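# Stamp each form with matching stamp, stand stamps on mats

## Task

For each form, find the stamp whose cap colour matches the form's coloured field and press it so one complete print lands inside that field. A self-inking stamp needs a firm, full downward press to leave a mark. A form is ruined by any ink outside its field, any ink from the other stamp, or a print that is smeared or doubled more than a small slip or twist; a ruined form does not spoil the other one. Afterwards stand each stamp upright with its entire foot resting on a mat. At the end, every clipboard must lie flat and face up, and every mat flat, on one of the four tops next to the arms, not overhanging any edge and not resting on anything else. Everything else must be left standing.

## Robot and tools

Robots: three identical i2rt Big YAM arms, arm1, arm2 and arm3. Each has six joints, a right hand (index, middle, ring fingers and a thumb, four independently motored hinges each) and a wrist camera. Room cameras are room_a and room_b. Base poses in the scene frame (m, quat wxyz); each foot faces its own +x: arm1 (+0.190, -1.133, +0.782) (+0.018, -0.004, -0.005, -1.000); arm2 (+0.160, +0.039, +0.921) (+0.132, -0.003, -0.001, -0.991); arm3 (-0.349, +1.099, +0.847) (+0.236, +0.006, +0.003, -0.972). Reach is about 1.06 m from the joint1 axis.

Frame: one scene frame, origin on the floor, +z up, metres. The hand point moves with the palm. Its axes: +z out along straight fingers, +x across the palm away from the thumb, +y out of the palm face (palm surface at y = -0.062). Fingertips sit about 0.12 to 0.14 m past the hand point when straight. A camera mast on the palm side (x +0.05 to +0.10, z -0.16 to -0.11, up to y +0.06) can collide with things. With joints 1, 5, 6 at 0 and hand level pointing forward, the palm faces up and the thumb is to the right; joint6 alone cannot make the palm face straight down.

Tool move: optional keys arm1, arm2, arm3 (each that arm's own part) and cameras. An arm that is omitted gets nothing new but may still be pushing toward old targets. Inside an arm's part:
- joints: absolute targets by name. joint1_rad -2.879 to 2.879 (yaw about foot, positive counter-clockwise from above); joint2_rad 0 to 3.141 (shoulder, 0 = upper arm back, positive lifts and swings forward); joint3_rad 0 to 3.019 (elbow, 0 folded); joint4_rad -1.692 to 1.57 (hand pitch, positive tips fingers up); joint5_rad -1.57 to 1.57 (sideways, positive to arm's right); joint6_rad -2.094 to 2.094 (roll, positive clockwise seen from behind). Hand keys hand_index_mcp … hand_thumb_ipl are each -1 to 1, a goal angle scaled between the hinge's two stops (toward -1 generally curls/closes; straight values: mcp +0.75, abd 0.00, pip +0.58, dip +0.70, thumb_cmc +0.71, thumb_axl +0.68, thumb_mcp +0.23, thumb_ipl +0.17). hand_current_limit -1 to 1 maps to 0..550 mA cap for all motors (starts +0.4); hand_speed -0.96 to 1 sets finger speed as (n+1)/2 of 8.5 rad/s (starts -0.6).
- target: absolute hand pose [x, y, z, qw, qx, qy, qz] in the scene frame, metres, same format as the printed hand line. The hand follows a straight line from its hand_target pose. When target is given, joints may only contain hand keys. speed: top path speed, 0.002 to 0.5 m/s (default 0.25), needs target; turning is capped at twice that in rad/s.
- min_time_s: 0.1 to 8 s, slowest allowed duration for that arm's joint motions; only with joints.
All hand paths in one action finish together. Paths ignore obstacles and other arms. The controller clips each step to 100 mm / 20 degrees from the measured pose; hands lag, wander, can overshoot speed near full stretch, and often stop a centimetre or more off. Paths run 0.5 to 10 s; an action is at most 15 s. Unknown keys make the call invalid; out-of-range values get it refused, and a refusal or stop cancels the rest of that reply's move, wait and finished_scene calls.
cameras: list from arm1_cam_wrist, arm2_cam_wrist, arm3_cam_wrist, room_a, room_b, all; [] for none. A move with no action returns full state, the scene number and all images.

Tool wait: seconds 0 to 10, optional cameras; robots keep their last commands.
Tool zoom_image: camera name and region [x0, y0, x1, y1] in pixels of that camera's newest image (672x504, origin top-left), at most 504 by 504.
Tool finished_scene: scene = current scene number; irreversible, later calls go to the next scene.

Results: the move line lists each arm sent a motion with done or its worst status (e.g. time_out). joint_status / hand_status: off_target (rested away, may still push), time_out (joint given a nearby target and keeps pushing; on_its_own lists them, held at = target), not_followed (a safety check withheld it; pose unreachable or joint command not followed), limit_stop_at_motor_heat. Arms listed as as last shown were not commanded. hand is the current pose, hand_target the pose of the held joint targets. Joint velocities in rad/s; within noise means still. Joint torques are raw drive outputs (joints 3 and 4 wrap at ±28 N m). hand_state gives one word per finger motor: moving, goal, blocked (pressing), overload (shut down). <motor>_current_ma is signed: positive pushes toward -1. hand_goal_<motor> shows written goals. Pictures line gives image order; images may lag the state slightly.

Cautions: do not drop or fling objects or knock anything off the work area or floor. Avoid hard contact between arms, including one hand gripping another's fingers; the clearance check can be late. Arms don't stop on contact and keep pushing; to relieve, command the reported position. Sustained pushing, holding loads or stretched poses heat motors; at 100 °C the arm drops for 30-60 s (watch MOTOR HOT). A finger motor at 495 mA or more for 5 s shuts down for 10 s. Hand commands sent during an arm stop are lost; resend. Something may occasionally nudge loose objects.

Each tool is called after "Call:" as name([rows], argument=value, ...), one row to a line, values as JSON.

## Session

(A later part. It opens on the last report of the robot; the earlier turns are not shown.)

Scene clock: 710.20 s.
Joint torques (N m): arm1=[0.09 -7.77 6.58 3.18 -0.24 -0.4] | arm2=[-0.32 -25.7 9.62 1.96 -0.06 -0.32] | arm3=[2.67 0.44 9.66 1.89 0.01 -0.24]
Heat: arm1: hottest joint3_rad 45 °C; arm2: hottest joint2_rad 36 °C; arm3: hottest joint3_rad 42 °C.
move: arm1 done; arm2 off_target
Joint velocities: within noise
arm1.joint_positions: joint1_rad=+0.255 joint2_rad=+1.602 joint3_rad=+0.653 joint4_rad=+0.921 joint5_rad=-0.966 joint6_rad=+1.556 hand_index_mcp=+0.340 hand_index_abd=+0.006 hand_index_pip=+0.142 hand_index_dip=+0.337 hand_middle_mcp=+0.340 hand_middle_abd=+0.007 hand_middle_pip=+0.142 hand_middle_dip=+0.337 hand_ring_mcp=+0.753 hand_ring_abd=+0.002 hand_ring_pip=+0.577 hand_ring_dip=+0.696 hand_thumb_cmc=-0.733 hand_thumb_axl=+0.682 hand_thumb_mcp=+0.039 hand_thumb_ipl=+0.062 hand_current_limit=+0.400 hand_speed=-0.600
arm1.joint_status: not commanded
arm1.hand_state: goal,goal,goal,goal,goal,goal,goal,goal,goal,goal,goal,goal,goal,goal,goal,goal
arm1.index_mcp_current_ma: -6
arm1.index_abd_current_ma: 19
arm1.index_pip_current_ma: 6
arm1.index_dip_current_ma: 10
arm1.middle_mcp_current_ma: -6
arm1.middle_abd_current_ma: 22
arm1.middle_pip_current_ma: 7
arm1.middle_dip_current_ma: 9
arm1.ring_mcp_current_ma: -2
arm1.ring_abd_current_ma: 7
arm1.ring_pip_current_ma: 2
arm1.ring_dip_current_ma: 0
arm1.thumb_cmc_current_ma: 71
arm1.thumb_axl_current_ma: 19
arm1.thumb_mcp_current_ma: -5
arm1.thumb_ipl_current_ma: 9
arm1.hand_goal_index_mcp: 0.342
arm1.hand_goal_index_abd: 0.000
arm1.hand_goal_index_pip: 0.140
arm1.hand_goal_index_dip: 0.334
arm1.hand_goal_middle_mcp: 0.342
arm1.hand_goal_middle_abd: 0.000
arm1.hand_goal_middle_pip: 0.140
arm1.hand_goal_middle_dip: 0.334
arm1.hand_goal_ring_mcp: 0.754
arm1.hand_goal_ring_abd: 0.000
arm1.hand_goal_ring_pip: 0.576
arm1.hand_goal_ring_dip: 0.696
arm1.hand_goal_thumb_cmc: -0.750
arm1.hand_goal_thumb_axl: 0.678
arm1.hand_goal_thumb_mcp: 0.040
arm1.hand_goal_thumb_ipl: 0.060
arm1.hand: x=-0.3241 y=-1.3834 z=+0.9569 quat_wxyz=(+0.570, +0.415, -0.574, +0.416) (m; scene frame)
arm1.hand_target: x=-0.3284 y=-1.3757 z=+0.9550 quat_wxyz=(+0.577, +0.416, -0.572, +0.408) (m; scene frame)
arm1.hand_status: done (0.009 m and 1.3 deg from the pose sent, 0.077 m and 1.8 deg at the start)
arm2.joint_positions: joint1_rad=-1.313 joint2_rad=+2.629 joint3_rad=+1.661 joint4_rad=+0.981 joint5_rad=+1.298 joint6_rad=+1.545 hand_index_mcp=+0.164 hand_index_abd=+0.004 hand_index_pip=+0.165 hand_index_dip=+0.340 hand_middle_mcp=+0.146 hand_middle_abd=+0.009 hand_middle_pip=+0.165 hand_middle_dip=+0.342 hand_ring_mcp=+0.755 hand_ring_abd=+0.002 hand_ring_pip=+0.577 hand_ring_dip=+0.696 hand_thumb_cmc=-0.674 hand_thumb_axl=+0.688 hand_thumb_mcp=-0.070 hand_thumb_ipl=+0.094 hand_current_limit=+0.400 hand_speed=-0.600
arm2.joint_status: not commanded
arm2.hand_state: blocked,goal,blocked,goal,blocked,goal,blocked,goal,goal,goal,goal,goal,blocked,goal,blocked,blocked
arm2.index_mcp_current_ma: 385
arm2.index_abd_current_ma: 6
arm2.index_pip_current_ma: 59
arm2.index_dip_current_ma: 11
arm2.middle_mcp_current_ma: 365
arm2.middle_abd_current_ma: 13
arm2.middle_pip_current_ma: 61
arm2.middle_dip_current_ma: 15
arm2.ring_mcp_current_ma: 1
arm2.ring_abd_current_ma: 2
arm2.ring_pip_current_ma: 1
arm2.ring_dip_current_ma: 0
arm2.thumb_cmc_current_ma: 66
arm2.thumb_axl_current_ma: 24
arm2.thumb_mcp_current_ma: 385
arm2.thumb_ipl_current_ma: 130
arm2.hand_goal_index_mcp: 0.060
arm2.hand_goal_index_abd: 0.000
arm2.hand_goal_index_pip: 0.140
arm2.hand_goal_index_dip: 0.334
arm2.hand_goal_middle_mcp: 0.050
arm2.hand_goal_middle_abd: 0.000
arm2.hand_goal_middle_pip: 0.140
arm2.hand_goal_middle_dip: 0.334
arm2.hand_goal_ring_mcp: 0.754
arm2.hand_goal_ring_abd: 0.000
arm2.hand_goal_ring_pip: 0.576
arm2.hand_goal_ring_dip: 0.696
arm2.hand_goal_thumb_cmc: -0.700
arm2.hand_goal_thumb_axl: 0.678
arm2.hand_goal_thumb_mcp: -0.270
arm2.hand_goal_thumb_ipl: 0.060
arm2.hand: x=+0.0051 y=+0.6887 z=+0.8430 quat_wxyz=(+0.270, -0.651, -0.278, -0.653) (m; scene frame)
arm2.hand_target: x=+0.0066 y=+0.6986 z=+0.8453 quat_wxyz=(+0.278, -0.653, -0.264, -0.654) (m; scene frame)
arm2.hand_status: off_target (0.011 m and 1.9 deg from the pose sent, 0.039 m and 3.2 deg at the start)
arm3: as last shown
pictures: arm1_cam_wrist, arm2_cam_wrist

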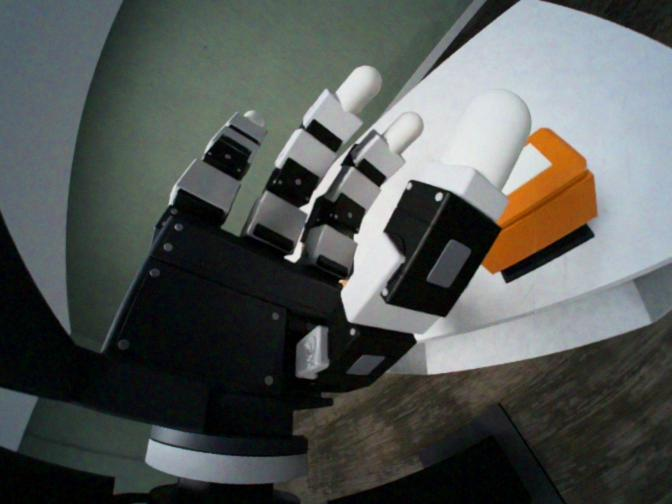

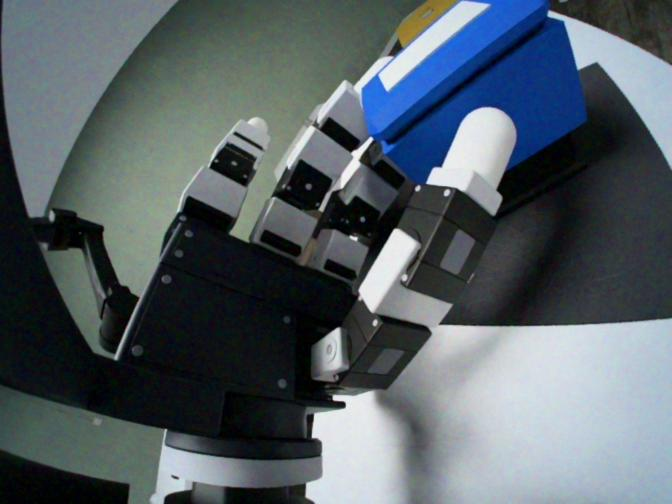

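Call:
move(arm1={"target":[-0.3293,-1.3772,0.8545,0.5775,0.4161,-0.5717,0.4081],"speed":0.06}, arm2={"joints":{"hand_index_mcp":0.12,"hand_middle_mcp":0.14,"hand_thumb_mcp":-0.14}}, cameras=["arm1_cam_wrist"])

Call:
move(arm2={"joints":{"hand_index_mcp":0.22,"hand_middle_mcp":0.24,"hand_thumb_mcp":-0.03}})

Call:
move(arm2={"joints":{"hand_index_mcp":0.342,"hand_middle_mcp":0.342,"hand_thumb_mcp":0.04}}, cameras=["arm1_cam_wrist","arm2_cam_wrist"])

Scene clock: 727.57 s.
Joint torques (N m): arm1=[0.09 -9.17 4.59 3.18 -0.2 -0.38] | arm2=[-0.26 -25.64 9.63 1.94 -0.06 -0.32] | arm3=[2.61 0.32 9.63 1.91 0 -0.25]
Heat: arm1: hottest joint3_rad 43 °C; arm2: hottest joint3_rad 36 °C; arm3: hottest joint3_rad 42 °C.
move: arm1 done; arm2 off_target
Joint velocities: within noise
arm1.joint_positions: joint1_rad=+0.255 joint2_rad=+1.925 joint3_rad=+0.637 joint4_rad=+1.255 joint5_rad=-0.966 joint6_rad=+1.554 hand_index_mcp=+0.340 hand_index_abd=+0.006 hand_index_pip=+0.142 hand_index_dip=+0.337 hand_middle_mcp=+0.340 hand_middle_abd=+0.007 hand_middle_pip=+0.142 hand_middle_dip=+0.337 hand_ring_mcp=+0.753 hand_ring_abd=+0.002 hand_ring_pip=+0.577 hand_ring_dip=+0.696 hand_thumb_cmc=-0.733 hand_thumb_axl=+0.682 hand_thumb_mcp=+0.039 hand_thumb_ipl=+0.062 hand_current_limit=+0.400 hand_speed=-0.600
arm1.joint_status: not commanded
arm1.hand_state: goal,goal,goal,goal,goal,goal,goal,goal,goal,goal,goal,goal,goal,goal,goal,goal
arm1.index_mcp_current_ma: -6
arm1.index_abd_current_ma: 19
arm1.index_pip_current_ma: 6
arm1.index_dip_current_ma: 10
arm1.middle_mcp_current_ma: -6
arm1.middle_abd_current_ma: 22
arm1.middle_pip_current_ma: 7
arm1.middle_dip_current_ma: 9
arm1.ring_mcp_current_ma: -2
arm1.ring_abd_current_ma: 7
arm1.ring_pip_current_ma: 2
arm1.ring_dip_current_ma: 0
arm1.thumb_cmc_current_ma: 71
arm1.thumb_axl_current_ma: 19
arm1.thumb_mcp_current_ma: -5
arm1.thumb_ipl_current_ma: 9
arm1.hand_goal_index_mcp: 0.342
arm1.hand_goal_index_abd: 0.000
arm1.hand_goal_index_pip: 0.140
arm1.hand_goal_index_dip: 0.334
arm1.hand_goal_middle_mcp: 0.342
arm1.hand_goal_middle_abd: 0.000
arm1.hand_goal_middle_pip: 0.140
arm1.hand_goal_middle_dip: 0.334
arm1.hand_goal_ring_mcp: 0.754
arm1.hand_goal_ring_abd: 0.000
arm1.hand_goal_ring_pip: 0.576
arm1.hand_goal_ring_dip: 0.696
arm1.hand_goal_thumb_cmc: -0.750
arm1.hand_goal_thumb_axl: 0.678
arm1.hand_goal_thumb_mcp: 0.040
arm1.hand_goal_thumb_ipl: 0.060
arm1.hand: x=-0.3240 y=-1.3842 z=+0.8546 quat_wxyz=(+0.569, +0.415, -0.575, +0.416) (m; scene frame)
arm1.hand_target: x=-0.3291 y=-1.3773 z=+0.8546 quat_wxyz=(+0.577, +0.416, -0.572, +0.408) (m; scene frame)
arm1.hand_status: done (0.009 m and 1.4 deg from the pose sent, 0.103 m and 1.2 deg at the start)
arm2.joint_positions: joint1_rad=-1.313 joint2_rad=+2.630 joint3_rad=+1.661 joint4_rad=+0.981 joint5_rad=+1.298 joint6_rad=+1.545 hand_index_mcp=+0.167 hand_index_abd=+0.006 hand_index_pip=+0.165 hand_index_dip=+0.340 hand_middle_mcp=+0.158 hand_middle_abd=+0.010 hand_middle_pip=+0.161 hand_middle_dip=+0.342 hand_ring_mcp=+0.755 hand_ring_abd=+0.002 hand_ring_pip=+0.577 hand_ring_dip=+0.696 hand_thumb_cmc=-0.675 hand_thumb_axl=+0.688 hand_thumb_mcp=-0.067 hand_thumb_ipl=+0.094 hand_current_limit=+0.400 hand_speed=-0.600
arm2.joint_status: hand_index_mcp off_target (ended at +0.167, target +0.120); hand_thumb_mcp off_target (ended at -0.067, target -0.140); the others done
arm2.hand_state: blocked,goal,blocked,goal,goal,goal,blocked,goal,goal,goal,goal,goal,blocked,goal,blocked,blocked
arm2.index_mcp_current_ma: 146
arm2.index_abd_current_ma: 9
arm2.index_pip_current_ma: 59
arm2.index_dip_current_ma: 11
arm2.middle_mcp_current_ma: 42
arm2.middle_abd_current_ma: 16
arm2.middle_pip_current_ma: 48
arm2.middle_dip_current_ma: 15
arm2.ring_mcp_current_ma: 1
arm2.ring_abd_current_ma: 2
arm2.ring_pip_current_ma: 1
arm2.ring_dip_current_ma: 0
arm2.thumb_cmc_current_ma: 62
arm2.thumb_axl_current_ma: 23
arm2.thumb_mcp_current_ma: 328
arm2.thumb_ipl_current_ma: 130
arm2.hand_goal_index_mcp: 0.120
arm2.hand_goal_index_abd: 0.000
arm2.hand_goal_index_pip: 0.140
arm2.hand_goal_index_dip: 0.334
arm2.hand_goal_middle_mcp: 0.140
arm2.hand_goal_middle_abd: 0.000
arm2.hand_goal_middle_pip: 0.140
arm2.hand_goal_middle_dip: 0.334
arm2.hand_goal_ring_mcp: 0.754
arm2.hand_goal_ring_abd: 0.000
arm2.hand_goal_ring_pip: 0.576
arm2.hand_goal_ring_dip: 0.696
arm2.hand_goal_thumb_cmc: -0.700
arm2.hand_goal_thumb_axl: 0.678
arm2.hand_goal_thumb_mcp: -0.140
arm2.hand_goal_thumb_ipl: 0.060
arm2.hand: x=+0.0051 y=+0.6886 z=+0.8427 quat_wxyz=(+0.270, -0.651, -0.278, -0.653) (m; scene frame)
arm2.hand_target: x=+0.0067 y=+0.6985 z=+0.8451 quat_wxyz=(+0.278, -0.653, -0.264, -0.654) (m; scene frame)
arm2.hand_status: not commanded
arm3: as last shown
pictures: arm1_cam_wrist

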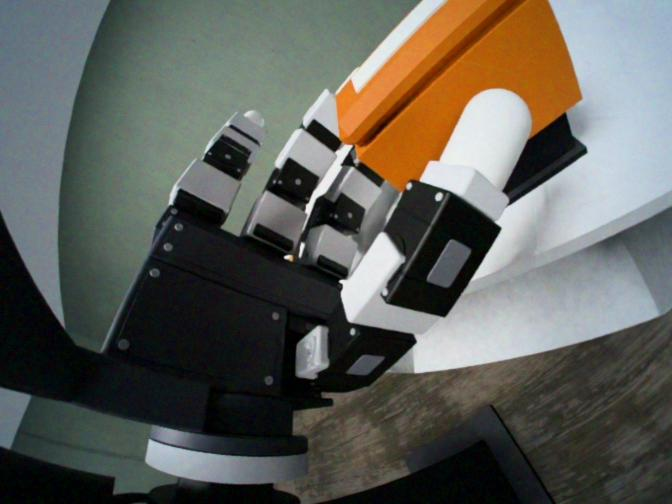

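Scene clock: 728.10 s.
Joint torques (N m): arm1=[0.09 -9.17 4.57 3.15 -0.19 -0.38] | arm2=[-0.26 -25.76 9.18 1.94 -0.08 -0.28] | arm3=[2.55 0.38 9.66 1.92 0.01 -0.24]
Heat: arm1: hottest joint3_rad 43 °C; arm2: hottest joint3_rad 36 °C; arm3: hottest joint3_rad 42 °C.
move: arm2 done
Joint velocities: within noise
arm1, arm3: as last shown
arm2.joint_positions: joint1_rad=-1.313 joint2_rad=+2.630 joint3_rad=+1.666 joint4_rad=+0.981 joint5_rad=+1.299 joint6_rad=+1.544 hand_index_mcp=+0.219 hand_index_abd=+0.006 hand_index_pip=+0.143 hand_index_dip=+0.337 hand_middle_mcp=+0.238 hand_middle_abd=+0.010 hand_middle_pip=+0.143 hand_middle_dip=+0.336 hand_ring_mcp=+0.755 hand_ring_abd=+0.002 hand_ring_pip=+0.577 hand_ring_dip=+0.696 hand_thumb_cmc=-0.679 hand_thumb_axl=+0.685 hand_thumb_mcp=-0.032 hand_thumb_ipl=+0.062 hand_current_limit=+0.400 hand_speed=-0.600
arm2.joint_status: all done
arm2.hand_state: goal,goal,goal,goal,goal,goal,goal,goal,goal,goal,goal,goal,blocked,goal,goal,goal
arm2.index_mcp_current_ma: -1
arm2.index_abd_current_ma: 9
arm2.index_pip_current_ma: 4
arm2.index_dip_current_ma: 4
arm2.middle_mcp_current_ma: -2
arm2.middle_abd_current_ma: 16
arm2.middle_pip_current_ma: 3
arm2.middle_dip_current_ma: 3
arm2.ring_mcp_current_ma: 1
arm2.ring_abd_current_ma: 2
arm2.ring_pip_current_ma: 1
arm2.ring_dip_current_ma: 0
arm2.thumb_cmc_current_ma: 49
arm2.thumb_axl_current_ma: 15
arm2.thumb_mcp_current_ma: -3
arm2.thumb_ipl_current_ma: 3
arm2.hand_goal_index_mcp: 0.220
arm2.hand_goal_index_abd: 0.000
arm2.hand_goal_index_pip: 0.140
arm2.hand_goal_index_dip: 0.334
arm2.hand_goal_middle_mcp: 0.240
arm2.hand_goal_middle_abd: 0.000
arm2.hand_goal_middle_pip: 0.140
arm2.hand_goal_middle_dip: 0.334
arm2.hand_goal_ring_mcp: 0.754
arm2.hand_goal_ring_abd: 0.000
arm2.hand_goal_ring_pip: 0.576
arm2.hand_goal_ring_dip: 0.696
arm2.hand_goal_thumb_cmc: -0.700
arm2.hand_goal_thumb_axl: 0.678
arm2.hand_goal_thumb_mcp: -0.030
arm2.hand_goal_thumb_ipl: 0.060
arm2.hand: x=+0.0043 y=+0.6900 z=+0.8442 quat_wxyz=(+0.271, -0.651, -0.276, -0.653) (m; scene frame)
arm2.hand_target: x=+0.0067 y=+0.6985 z=+0.8451 quat_wxyz=(+0.278, -0.653, -0.264, -0.654) (m; scene frame)
arm2.hand_status: not commanded
pictures: none

Scene clock: 728.63 s.
Joint torques (N m): arm1=[0.09 -9.23 4.57 3.17 -0.19 -0.38] | arm2=[-0.26 -25.76 9.22 1.96 -0.09 -0.27] | arm3=[2.73 0.38 9.65 1.89 0.01 -0.25]
Heat: arm1: hottest joint3_rad 43 °C; arm2: hottest joint3_rad 36 °C; arm3: hottest joint3_rad 42 °C.
move: arm2 done
Joint velocities: within noise
arm1, arm3: as last shown
arm2.joint_positions: joint1_rad=-1.313 joint2_rad=+2.630 joint3_rad=+1.666 joint4_rad=+0.981 joint5_rad=+1.299 joint6_rad=+1.543 hand_index_mcp=+0.340 hand_index_abd=+0.006 hand_index_pip=+0.142 hand_index_dip=+0.337 hand_middle_mcp=+0.340 hand_middle_abd=+0.010 hand_middle_pip=+0.142 hand_middle_dip=+0.336 hand_ring_mcp=+0.755 hand_ring_abd=+0.002 hand_ring_pip=+0.577 hand_ring_dip=+0.696 hand_thumb_cmc=-0.679 hand_thumb_axl=+0.684 hand_thumb_mcp=+0.037 hand_thumb_ipl=+0.062 hand_current_limit=+0.400 hand_speed=-0.600
arm2.joint_status: all done
arm2.hand_state: goal,goal,goal,goal,goal,goal,goal,goal,goal,goal,goal,goal,blocked,goal,goal,goal
arm2.index_mcp_current_ma: -3
arm2.index_abd_current_ma: 9
arm2.index_pip_current_ma: 3
arm2.index_dip_current_ma: 4
arm2.middle_mcp_current_ma: -3
arm2.middle_abd_current_ma: 16
arm2.middle_pip_current_ma: 3
arm2.middle_dip_current_ma: 3
arm2.ring_mcp_current_ma: 1
arm2.ring_abd_current_ma: 2
arm2.ring_pip_current_ma: 1
arm2.ring_dip_current_ma: 0
arm2.thumb_cmc_current_ma: 49
arm2.thumb_axl_current_ma: 12
arm2.thumb_mcp_current_ma: -5
arm2.thumb_ipl_current_ma: 2
arm2.hand_goal_index_mcp: 0.342
arm2.hand_goal_index_abd: 0.000
arm2.hand_goal_index_pip: 0.140
arm2.hand_goal_index_dip: 0.334
arm2.hand_goal_middle_mcp: 0.342
arm2.hand_goal_middle_abd: 0.000
arm2.hand_goal_middle_pip: 0.140
arm2.hand_goal_middle_dip: 0.334
arm2.hand_goal_ring_mcp: 0.754
arm2.hand_goal_ring_abd: 0.000
arm2.hand_goal_ring_pip: 0.576
arm2.hand_goal_ring_dip: 0.696
arm2.hand_goal_thumb_cmc: -0.700
arm2.hand_goal_thumb_axl: 0.678
arm2.hand_goal_thumb_mcp: 0.040
arm2.hand_goal_thumb_ipl: 0.060
arm2.hand: x=+0.0043 y=+0.6900 z=+0.8442 quat_wxyz=(+0.271, -0.651, -0.277, -0.653) (m; scene frame)
arm2.hand_target: x=+0.0067 y=+0.6985 z=+0.8451 quat_wxyz=(+0.278, -0.653, -0.264, -0.654) (m; scene frame)
arm2.hand_status: not commanded
pictures: arm1_cam_wrist, arm2_cam_wrist

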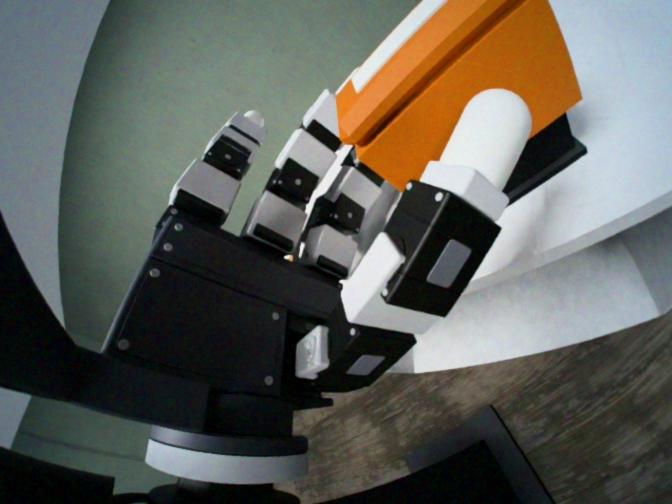

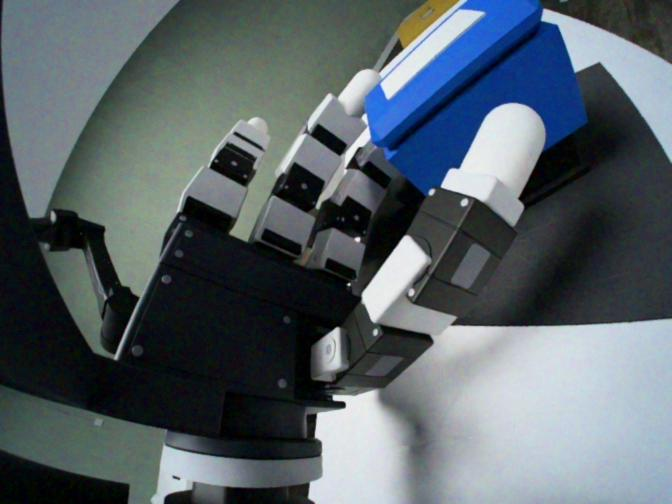

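Call:
move(arm1={"joints":{"hand_index_mcp":0.18,"hand_middle_mcp":0.18,"hand_thumb_mcp":-0.13}}, arm2={"target":[0.0067,0.6985,1.15,0.2720,-0.6499,-0.2692,-0.6567],"speed":0.1}, cameras=["arm1_cam_wrist","arm2_cam_wrist"])

Call:
move(arm1={"joints":{"hand_index_mcp":0.09,"hand_middle_mcp":0.09,"hand_thumb_mcp":-0.21}})

Call:
move(arm1={"joints":{"hand_index_mcp":0.06,"hand_middle_mcp":0.05,"hand_thumb_mcp":-0.27}}, cameras=["arm1_cam_wrist","arm2_cam_wrist"])

Scene clock: 737.83 s.
Joint torques (N m): arm1=[0.32 -9.23 4.59 3.06 -0.2 -0.39] | arm2=[-0.03 -27.16 12.78 0.77 0.07 -0.16] | arm3=[2.67 0.38 9.63 1.92 0.01 -0.23]
Heat: arm1: hottest joint3_rad 41 °C; arm2: hottest joint3_rad 36 °C; arm3: hottest joint3_rad 42 °C.
move: arm1 off_target; arm2 off_target
Joint velocities: within noise
arm1.joint_positions: joint1_rad=+0.251 joint2_rad=+1.925 joint3_rad=+0.637 joint4_rad=+1.258 joint5_rad=-0.965 joint6_rad=+1.553 hand_index_mcp=+0.183 hand_index_abd=+0.006 hand_index_pip=+0.142 hand_index_dip=+0.337 hand_middle_mcp=+0.189 hand_middle_abd=+0.007 hand_middle_pip=+0.144 hand_middle_dip=+0.337 hand_ring_mcp=+0.753 hand_ring_abd=+0.002 hand_ring_pip=+0.577 hand_ring_dip=+0.696 hand_thumb_cmc=-0.743 hand_thumb_axl=+0.680 hand_thumb_mcp=-0.101 hand_thumb_ipl=+0.065 hand_current_limit=+0.400 hand_speed=-0.600
arm1.joint_status: hand_thumb_mcp off_target (ended at -0.101, target -0.130); the others done
arm1.hand_state: goal,goal,goal,goal,goal,goal,goal,goal,goal,goal,goal,goal,goal,goal,blocked,goal
arm1.index_mcp_current_ma: 9
arm1.index_abd_current_ma: 19
arm1.index_pip_current_ma: 6
arm1.index_dip_current_ma: 10
arm1.middle_mcp_current_ma: 37
arm1.middle_abd_current_ma: 21
arm1.middle_pip_current_ma: 13
arm1.middle_dip_current_ma: 9
arm1.ring_mcp_current_ma: -2
arm1.ring_abd_current_ma: 7
arm1.ring_pip_current_ma: 2
arm1.ring_dip_current_ma: 0
arm1.thumb_cmc_current_ma: 27
arm1.thumb_axl_current_ma: 7
arm1.thumb_mcp_current_ma: 159
arm1.thumb_ipl_current_ma: 27
arm1.hand_goal_index_mcp: 0.180
arm1.hand_goal_index_abd: 0.000
arm1.hand_goal_index_pip: 0.140
arm1.hand_goal_index_dip: 0.334
arm1.hand_goal_middle_mcp: 0.180
arm1.hand_goal_middle_abd: 0.000
arm1.hand_goal_middle_pip: 0.140
arm1.hand_goal_middle_dip: 0.334
arm1.hand_goal_ring_mcp: 0.754
arm1.hand_goal_ring_abd: 0.000
arm1.hand_goal_ring_pip: 0.576
arm1.hand_goal_ring_dip: 0.696
arm1.hand_goal_thumb_cmc: -0.750
arm1.hand_goal_thumb_axl: 0.678
arm1.hand_goal_thumb_mcp: -0.130
arm1.hand_goal_thumb_ipl: 0.060
arm1.hand: x=-0.3251 y=-1.3822 z=+0.8553 quat_wxyz=(+0.571, +0.415, -0.575, +0.414) (m; scene frame)
arm1.hand_target: x=-0.3292 y=-1.3771 z=+0.8546 quat_wxyz=(+0.577, +0.416, -0.572, +0.408) (m; scene frame)
arm1.hand_status: not commanded
arm2.joint_positions: joint1_rad=-1.313 joint2_rad=+2.125 joint3_rad=+1.575 joint4_rad=+0.560 joint5_rad=+1.299 joint6_rad=+1.506 hand_index_mcp=+0.340 hand_index_abd=+0.006 hand_index_pip=+0.142 hand_index_dip=+0.337 hand_middle_mcp=+0.340 hand_middle_abd=+0.010 hand_middle_pip=+0.142 hand_middle_dip=+0.336 hand_ring_mcp=+0.755 hand_ring_abd=+0.002 hand_ring_pip=+0.577 hand_ring_dip=+0.696 hand_thumb_cmc=-0.679 hand_thumb_axl=+0.684 hand_thumb_mcp=+0.037 hand_thumb_ipl=+0.062 hand_current_limit=+0.400 hand_speed=-0.600
arm2.joint_status: not commanded
arm2.hand_state: goal,goal,goal,goal,goal,goal,goal,goal,goal,goal,goal,goal,blocked,goal,goal,goal
arm2.index_mcp_current_ma: -2
arm2.index_abd_current_ma: 9
arm2.index_pip_current_ma: 3
arm2.index_dip_current_ma: 4
arm2.middle_mcp_current_ma: -3
arm2.middle_abd_current_ma: 16
arm2.middle_pip_current_ma: 3
arm2.middle_dip_current_ma: 3
arm2.ring_mcp_current_ma: 1
arm2.ring_abd_current_ma: 2
arm2.ring_pip_current_ma: 1
arm2.ring_dip_current_ma: 0
arm2.thumb_cmc_current_ma: 49
arm2.thumb_axl_current_ma: 12
arm2.thumb_mcp_current_ma: -5
arm2.thumb_ipl_current_ma: 2
arm2.hand_goal_index_mcp: 0.342
arm2.hand_goal_index_abd: 0.000
arm2.hand_goal_index_pip: 0.140
arm2.hand_goal_index_dip: 0.334
arm2.hand_goal_middle_mcp: 0.342
arm2.hand_goal_middle_abd: 0.000
arm2.hand_goal_middle_pip: 0.140
arm2.hand_goal_middle_dip: 0.334
arm2.hand_goal_ring_mcp: 0.754
arm2.hand_goal_ring_abd: 0.000
arm2.hand_goal_ring_pip: 0.576
arm2.hand_goal_ring_dip: 0.696
arm2.hand_goal_thumb_cmc: -0.700
arm2.hand_goal_thumb_axl: 0.678
arm2.hand_goal_thumb_mcp: 0.040
arm2.hand_goal_thumb_ipl: 0.060
arm2.hand: x=+0.0059 y=+0.6911 z=+1.1211 quat_wxyz=(+0.256, -0.646, -0.291, -0.658) (m; scene frame)
arm2.hand_target: x=+0.0071 y=+0.6974 z=+1.1499 quat_wxyz=(+0.272, -0.650, -0.269, -0.657) (m; scene frame)
arm2.hand_status: off_target (0.030 m and 3.1 deg from the pose sent, 0.306 m and 1.0 deg at the start)
arm3: as last shown
pictures: arm1_cam_wrist, arm2_cam_wrist

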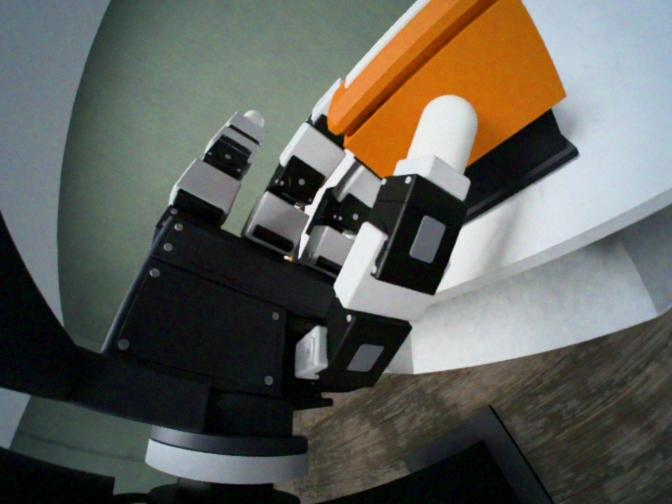

